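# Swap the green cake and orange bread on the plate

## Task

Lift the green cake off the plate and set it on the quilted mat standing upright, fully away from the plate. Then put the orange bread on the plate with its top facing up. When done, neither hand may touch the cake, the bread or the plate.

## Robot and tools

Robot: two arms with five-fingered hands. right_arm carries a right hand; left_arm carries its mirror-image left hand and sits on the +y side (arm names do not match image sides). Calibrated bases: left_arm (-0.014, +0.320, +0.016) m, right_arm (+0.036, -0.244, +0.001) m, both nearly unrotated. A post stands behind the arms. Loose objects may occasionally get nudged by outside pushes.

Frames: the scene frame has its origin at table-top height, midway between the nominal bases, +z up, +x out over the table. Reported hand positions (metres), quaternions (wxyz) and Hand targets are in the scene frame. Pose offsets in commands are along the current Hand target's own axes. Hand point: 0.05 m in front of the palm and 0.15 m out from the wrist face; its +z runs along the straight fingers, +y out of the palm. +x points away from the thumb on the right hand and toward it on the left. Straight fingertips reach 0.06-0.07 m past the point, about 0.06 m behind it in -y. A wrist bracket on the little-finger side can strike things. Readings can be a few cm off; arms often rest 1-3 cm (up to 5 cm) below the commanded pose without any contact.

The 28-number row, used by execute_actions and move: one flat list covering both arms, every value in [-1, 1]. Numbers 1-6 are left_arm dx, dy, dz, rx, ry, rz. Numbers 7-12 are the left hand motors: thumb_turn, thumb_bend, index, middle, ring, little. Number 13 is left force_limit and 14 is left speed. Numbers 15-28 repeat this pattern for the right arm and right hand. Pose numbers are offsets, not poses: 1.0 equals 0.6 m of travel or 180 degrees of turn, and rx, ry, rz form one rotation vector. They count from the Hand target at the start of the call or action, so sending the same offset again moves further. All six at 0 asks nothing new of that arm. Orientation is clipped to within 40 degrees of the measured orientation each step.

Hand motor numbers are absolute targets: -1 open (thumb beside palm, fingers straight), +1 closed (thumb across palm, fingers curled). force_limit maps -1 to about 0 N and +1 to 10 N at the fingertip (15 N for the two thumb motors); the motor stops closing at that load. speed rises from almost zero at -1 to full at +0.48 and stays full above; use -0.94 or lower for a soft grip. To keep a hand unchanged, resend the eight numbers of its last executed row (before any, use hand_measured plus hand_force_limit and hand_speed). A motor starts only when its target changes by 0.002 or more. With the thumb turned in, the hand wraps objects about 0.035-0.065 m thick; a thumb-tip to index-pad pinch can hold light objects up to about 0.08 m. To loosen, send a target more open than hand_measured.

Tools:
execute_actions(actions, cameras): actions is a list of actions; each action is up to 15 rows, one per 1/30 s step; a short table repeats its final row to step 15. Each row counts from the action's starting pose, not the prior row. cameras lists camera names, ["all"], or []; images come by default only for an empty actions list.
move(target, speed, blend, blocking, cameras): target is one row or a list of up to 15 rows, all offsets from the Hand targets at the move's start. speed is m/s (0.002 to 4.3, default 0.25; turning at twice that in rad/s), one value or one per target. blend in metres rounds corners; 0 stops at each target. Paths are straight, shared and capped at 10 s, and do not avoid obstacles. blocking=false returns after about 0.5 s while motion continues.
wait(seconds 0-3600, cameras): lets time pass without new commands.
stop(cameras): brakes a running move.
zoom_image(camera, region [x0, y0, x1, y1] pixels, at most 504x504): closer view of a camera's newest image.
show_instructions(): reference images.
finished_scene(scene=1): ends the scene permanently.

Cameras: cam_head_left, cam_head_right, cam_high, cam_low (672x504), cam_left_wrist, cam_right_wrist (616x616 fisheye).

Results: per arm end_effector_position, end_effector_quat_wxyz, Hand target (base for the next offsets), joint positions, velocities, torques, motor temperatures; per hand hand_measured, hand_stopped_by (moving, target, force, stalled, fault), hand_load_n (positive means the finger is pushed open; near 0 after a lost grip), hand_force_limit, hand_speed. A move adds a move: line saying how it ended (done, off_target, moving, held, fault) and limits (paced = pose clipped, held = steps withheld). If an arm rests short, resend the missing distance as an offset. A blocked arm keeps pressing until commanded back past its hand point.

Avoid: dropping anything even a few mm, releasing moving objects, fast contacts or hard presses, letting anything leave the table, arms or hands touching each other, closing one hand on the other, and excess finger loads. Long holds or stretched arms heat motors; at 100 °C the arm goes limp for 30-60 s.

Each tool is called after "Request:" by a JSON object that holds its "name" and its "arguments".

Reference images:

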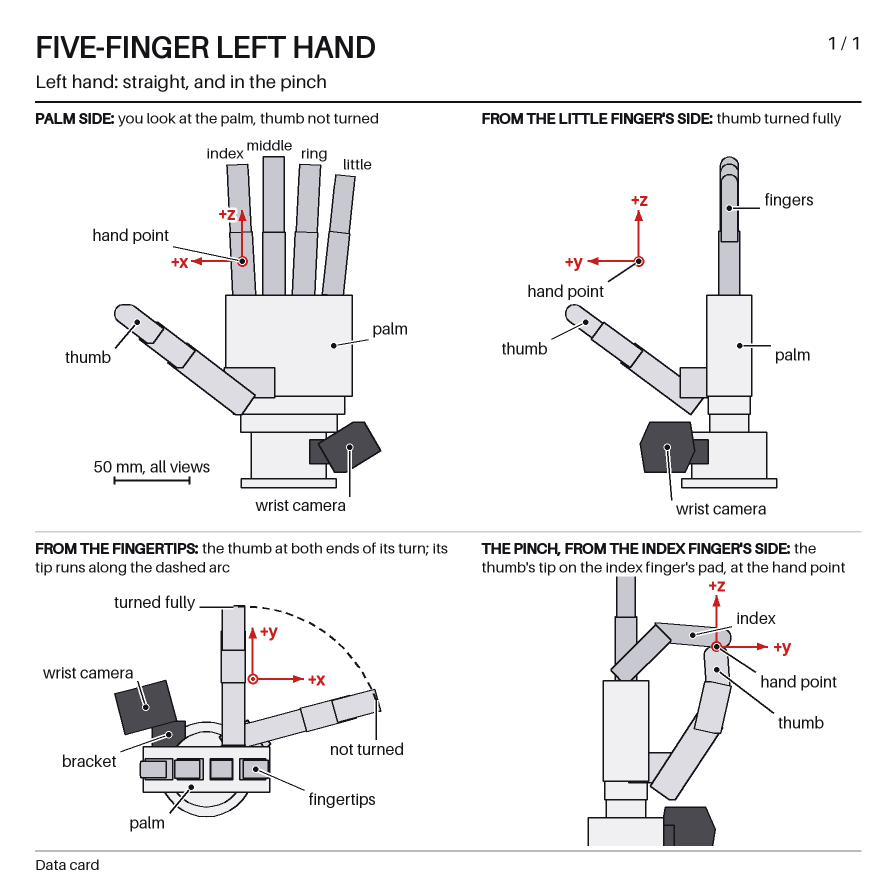

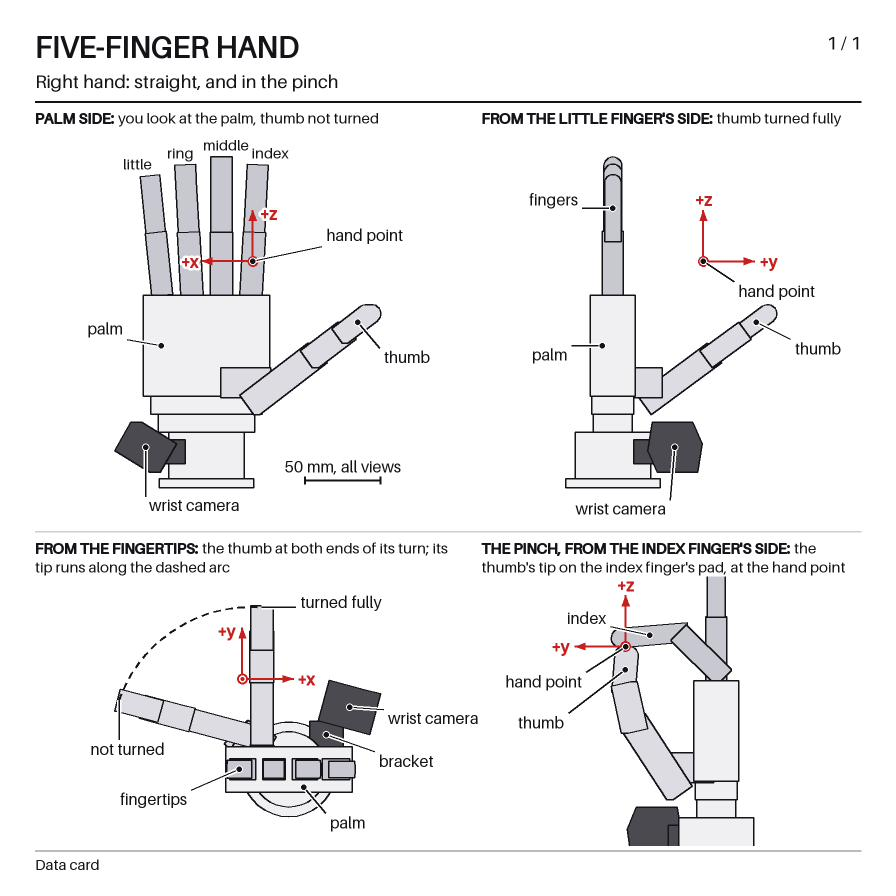

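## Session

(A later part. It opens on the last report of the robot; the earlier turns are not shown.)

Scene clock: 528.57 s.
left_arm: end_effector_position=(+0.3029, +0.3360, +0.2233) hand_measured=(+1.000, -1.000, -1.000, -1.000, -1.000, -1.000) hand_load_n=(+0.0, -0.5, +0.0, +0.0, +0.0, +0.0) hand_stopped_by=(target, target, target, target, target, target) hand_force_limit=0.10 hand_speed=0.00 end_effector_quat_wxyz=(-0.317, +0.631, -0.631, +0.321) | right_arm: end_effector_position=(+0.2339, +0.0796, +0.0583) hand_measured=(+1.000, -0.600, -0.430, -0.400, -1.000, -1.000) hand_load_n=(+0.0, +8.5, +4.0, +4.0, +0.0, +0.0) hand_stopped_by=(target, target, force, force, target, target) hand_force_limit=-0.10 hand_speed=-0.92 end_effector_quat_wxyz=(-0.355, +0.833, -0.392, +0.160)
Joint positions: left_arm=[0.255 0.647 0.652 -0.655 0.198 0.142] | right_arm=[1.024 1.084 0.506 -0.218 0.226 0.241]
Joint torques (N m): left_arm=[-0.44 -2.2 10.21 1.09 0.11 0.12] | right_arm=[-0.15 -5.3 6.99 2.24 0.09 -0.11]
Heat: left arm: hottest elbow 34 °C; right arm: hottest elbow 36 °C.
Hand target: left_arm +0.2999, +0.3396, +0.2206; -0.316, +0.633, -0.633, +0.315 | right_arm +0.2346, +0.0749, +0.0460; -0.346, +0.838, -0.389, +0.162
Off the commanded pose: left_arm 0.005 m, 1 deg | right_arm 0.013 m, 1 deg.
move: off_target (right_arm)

Request:
{"name": "move", "arguments": {"target": [[0,0,0,0,0,0, 1, -1, -1, -1, -1, -1, 0.1, 0, 0,-0.0083,-0.0083,0,0,0, 1, -0.66, -0.5, -0.48, -1, -1, -0.1, -0.9],[0,0,0,0,0,0, 1, -1, -1, -1, -1, -1, 0.1, 0, 0,-0.0083,-0.0083,0,0,0, 1, -1, -0.75, -0.75, -1, -1, -0.1, -0.7]], "speed": 0.03, "cameras": ["all"]}}

Request:
{"name": "zoom_image", "arguments": {"camera": "cam_low", "region": [400, 250, 560, 370]}}

Request:
{"name": "zoom_image", "arguments": {"camera": "cam_head_left", "region": [260, 220, 380, 320]}}

Scene clock: 536.57 s.
left_arm: end_effector_position=(+0.3029, +0.3360, +0.2233) hand_measured=(+1.000, -1.000, -1.000, -1.000, -1.000, -1.000) hand_load_n=(+0.0, +0.0, +0.0, +0.0, +0.0, +0.0) hand_stopped_by=(target, target, target, target, target, target) hand_force_limit=0.10 hand_speed=0.00 end_effector_quat_wxyz=(-0.317, +0.631, -0.631, +0.321) | right_arm: end_effector_position=(+0.2339, +0.0797, +0.0583) hand_measured=(+1.000, -1.000, -0.750, -0.750, -1.000, -1.000) hand_load_n=(+0.0, +0.0, +0.0, +0.0, +0.0, +0.0) hand_stopped_by=(target, target, target, target, target, target) hand_force_limit=-0.10 hand_speed=-0.70 end_effector_quat_wxyz=(-0.355, +0.833, -0.392, +0.160)
Joint positions: left_arm=[0.255 0.647 0.652 -0.655 0.198 0.142] | right_arm=[1.024 1.084 0.506 -0.218 0.226 0.241]
Joint torques (N m): left_arm=[-0.5 -1.9 10.25 1.06 0.13 0.1] | right_arm=[-0.15 -6.48 7.9 1.11 0.1 -0.11]
Heat: left arm: hottest elbow 34 °C; right arm: hottest elbow 36 °C.
Hand target: left_arm +0.2999, +0.3396, +0.2206; -0.316, +0.633, -0.633, +0.315 | right_arm +0.2347, +0.0750, +0.0531; -0.347, +0.838, -0.389, +0.162
Off the commanded pose: left_arm 0.005 m, 1 deg | right_arm 0.007 m, 1 deg.
move: done
cam_left_wrist: T_world_to_cam=[[0.59305, -0.30862, 0.74367, -0.23451], [-0.56042, -0.82139, 0.10605, 0.42389], [0.57811, -0.47966, -0.66008, 0.25212]] pos_world=[0.23088, 0.39674, 0.29586]
cam_right_wrist: T_world_to_cam=[[-0.35961, -0.61884, -0.69837, 0.17935], [-0.92879, 0.30927, 0.2042, 0.18222], [0.08961, 0.72207, -0.68599, 0.07641]] pos_world=[0.22689, -0.00054, 0.14046]

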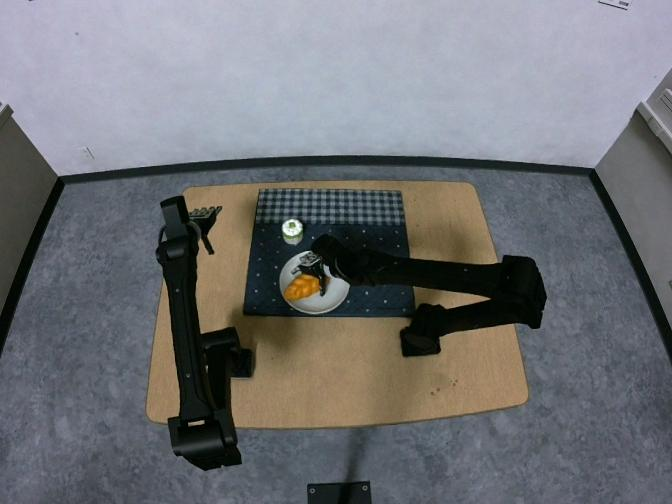

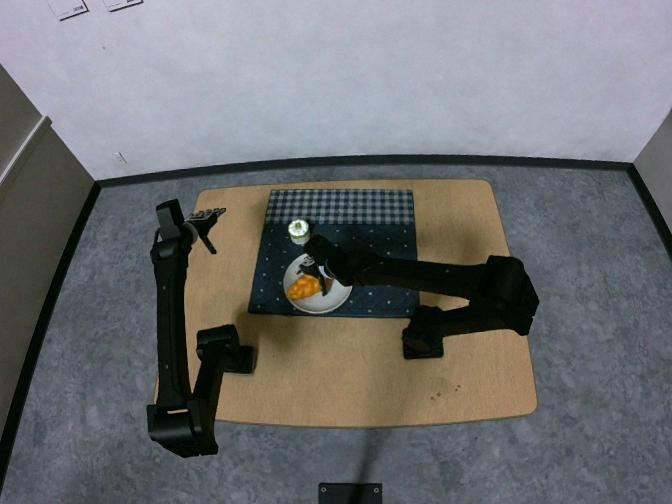

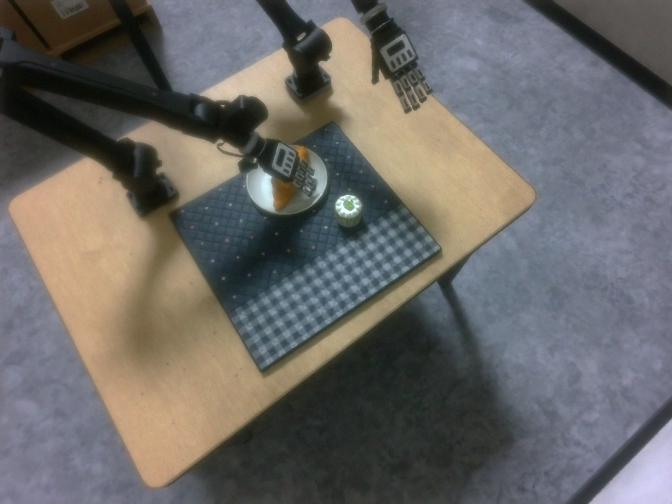

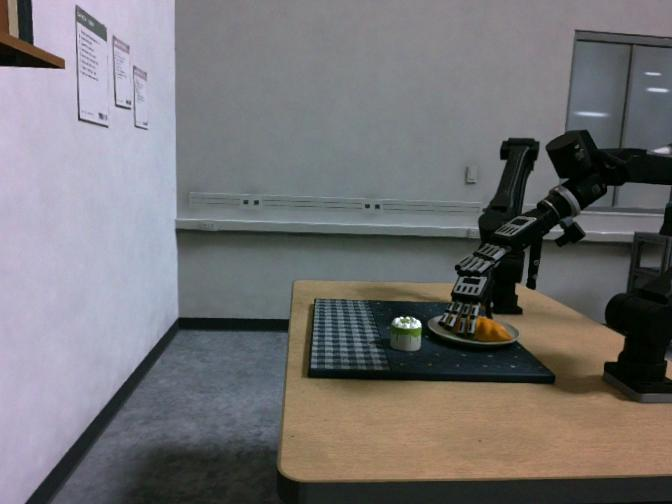

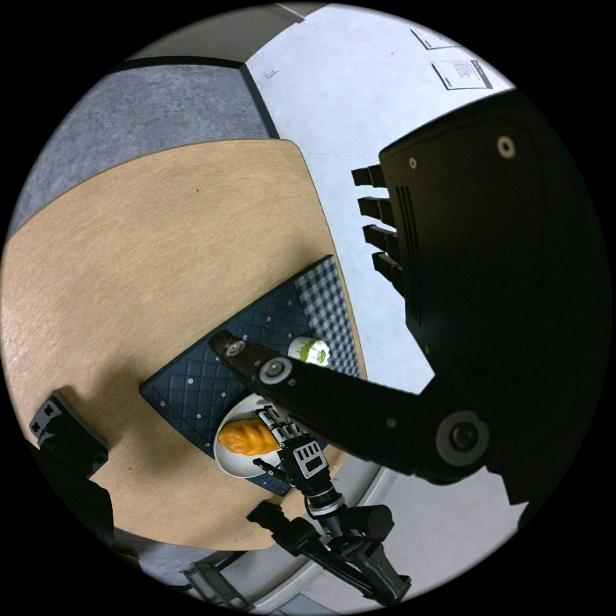

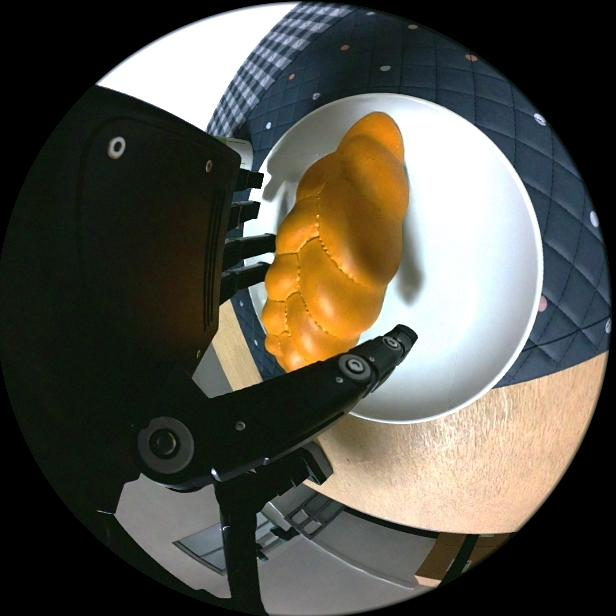

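Scaled by 3.150 from the camera's image (finer frame: 960x720).

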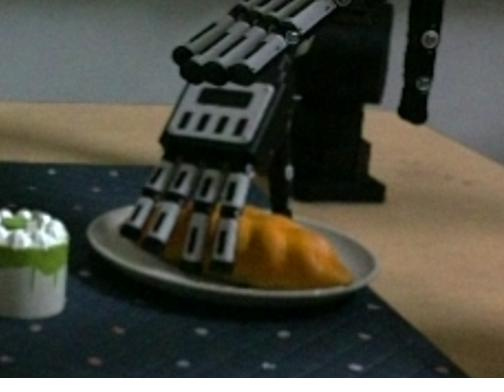

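Scaled by 4.200 from the camera's image (finer frame: 960x720).

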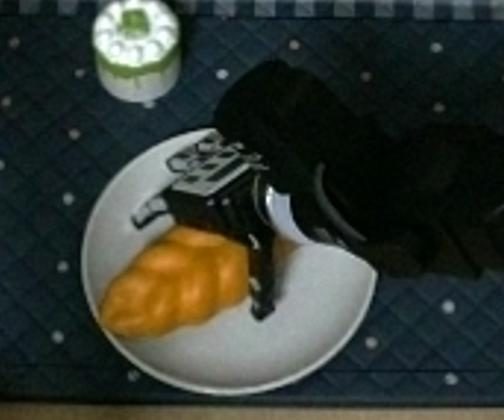

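Request:
{"name": "move", "arguments": {"target": [[0,0,0,0,0,0, 1, -1, -1, -1, -1, -1, 0.1, 0, 0,-0.1414,-0.1414,0,0,0, 1, -1, -1, -1, -1, -1, -0.1, 0],[0,0,0,0,0,0, 1, -1, -1, -1, -1, -1, 0.1, 0, 0.2,-0.17,-0.23,0,0,0, 1, -1, -1, -1, -1, -1, -0.1, 0]], "speed": [0.08,0.2], "blend": 0.02, "cameras": ["all"]}}

Request:
{"name": "zoom_image", "arguments": {"camera": "cam_low", "region": [350, 240, 560, 390]}}

Request:
{"name": "zoom_image", "arguments": {"camera": "cam_head_left", "region": [230, 180, 410, 330]}}

Scene clock: 545.17 s.
left_arm: end_effector_position=(+0.3029, +0.3360, +0.2233) hand_measured=(+1.000, -1.000, -1.000, -1.000, -1.000, -1.000) hand_load_n=(+0.0, +0.0, +0.0, -0.5, +0.0, +0.0) hand_stopped_by=(target, target, target, target, target, target) hand_force_limit=0.10 hand_speed=0.00 end_effector_quat_wxyz=(-0.317, +0.631, -0.631, +0.321) | right_arm: end_effector_position=(+0.2833, -0.0365, +0.1968) hand_measured=(+1.000, -1.000, -1.000, -1.000, -1.000, -1.000) hand_load_n=(+0.0, +0.0, +0.0, +0.0, +0.0, +0.0) hand_stopped_by=(target, target, target, target, target, target) hand_force_limit=-0.10 hand_speed=0.00 end_effector_quat_wxyz=(-0.332, +0.842, -0.399, +0.150)
Joint positions: left_arm=[0.255 0.647 0.652 -0.655 0.198 0.142] | right_arm=[0.563 0.797 0.758 -0.792 -0.094 -0.085]
Joint torques (N m): left_arm=[-0.44 -2.32 10.33 1.24 0.11 0.14] | right_arm=[0.15 -4.48 13.49 0.75 -0.08 -0.15]
Heat: left arm: hottest elbow 34 °C; right arm: hottest elbow 36 °C.
Hand target: left_arm +0.2999, +0.3396, +0.2206; -0.316, +0.633, -0.633, +0.315 | right_arm +0.2924, -0.0330, +0.2228; -0.346, +0.838, -0.389, +0.162
Off the commanded pose: left_arm 0.005 m, 1 deg | right_arm 0.028 m, 2 deg.
move: off_target (right_arm)
cam_left_wrist: T_world_to_cam=[[0.59305, -0.30862, 0.74367, -0.23451], [-0.56042, -0.82139, 0.10605, 0.42389], [0.57811, -0.47966, -0.66008, 0.25212]] pos_world=[0.23088, 0.39674, 0.29586]
cam_right_wrist: T_world_to_cam=[[-0.39232, -0.64116, -0.65955, 0.22265], [-0.91768, 0.32187, 0.23296, 0.22738], [0.06293, 0.69665, -0.71465, 0.26307]] pos_world=[0.27946, -0.1137, 0.28188]

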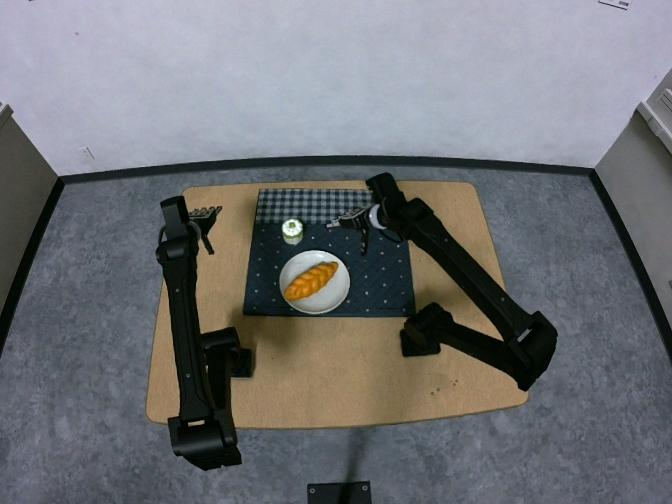

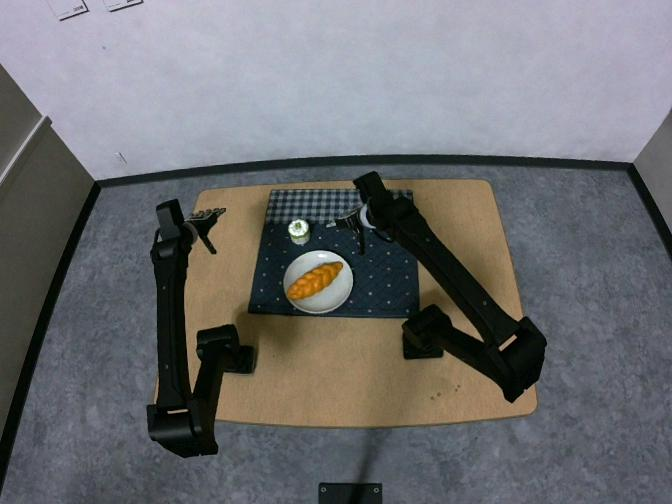

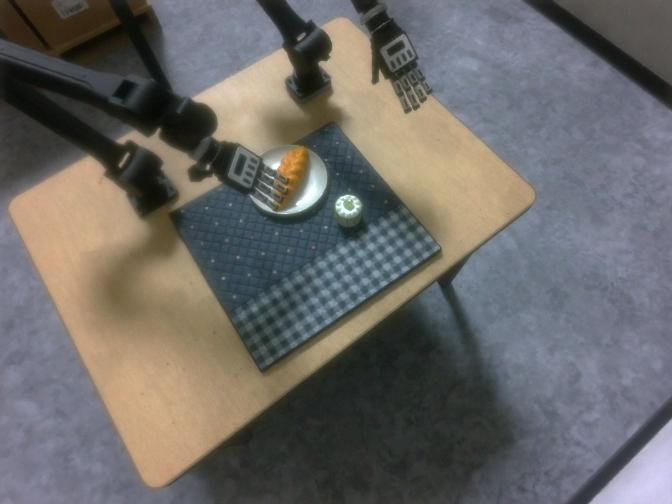

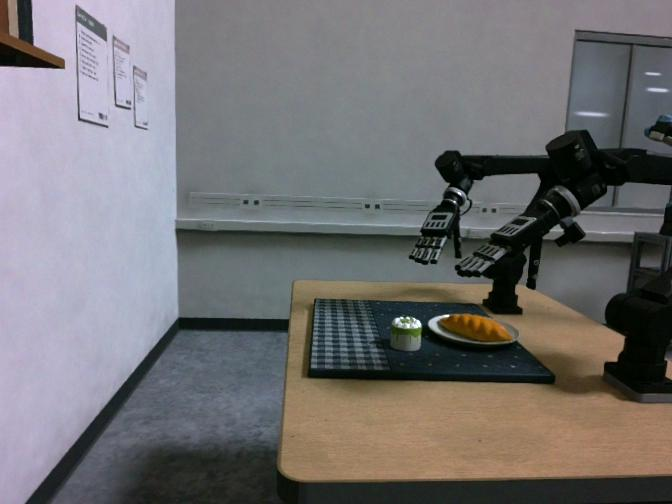

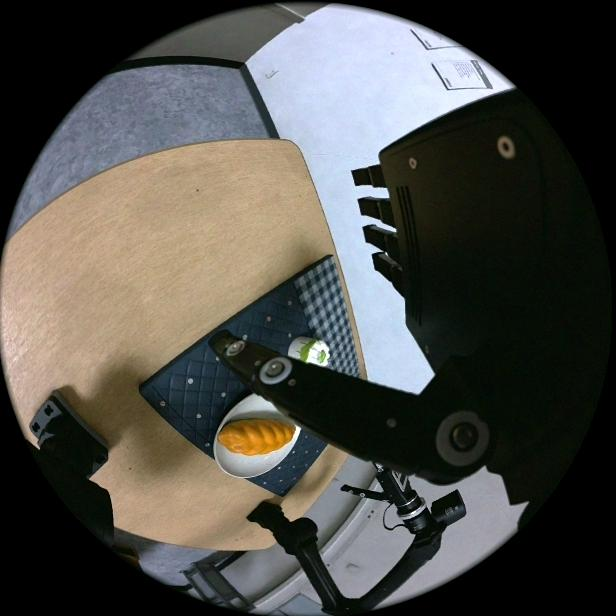

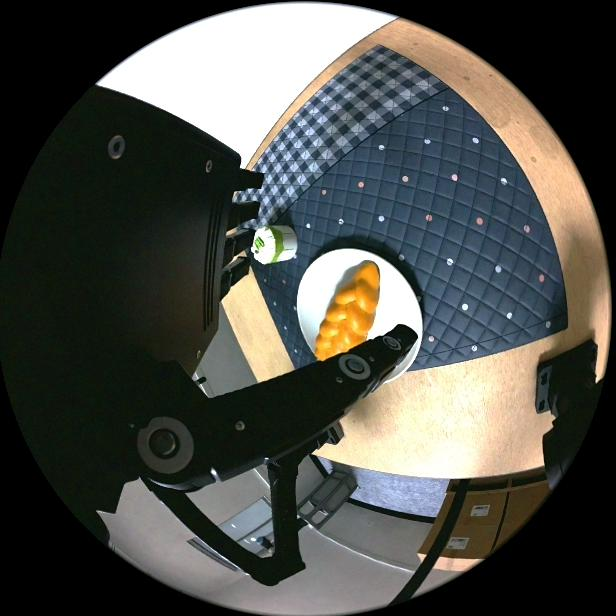

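Scaled by 2.400 from the camera's image (finer frame: 960x720).

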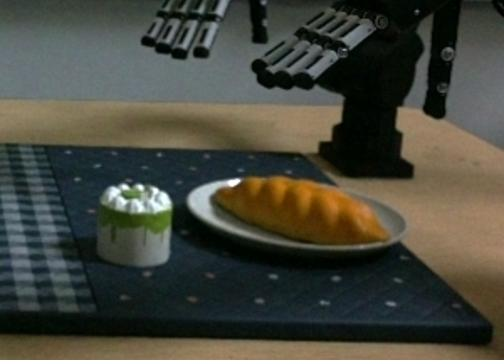

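Scaled by 2.800 from the camera's image (finer frame: 960x720).

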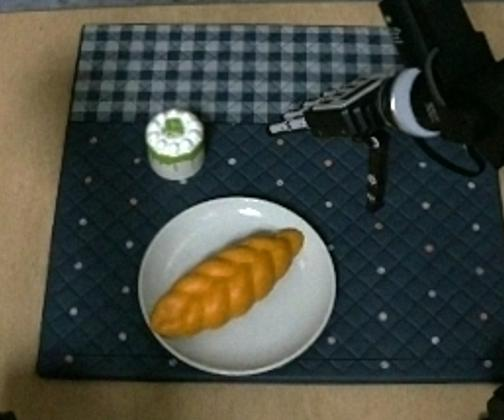

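Request:
{"name": "finished_scene", "arguments": {}}

The scene is finished: the task was done.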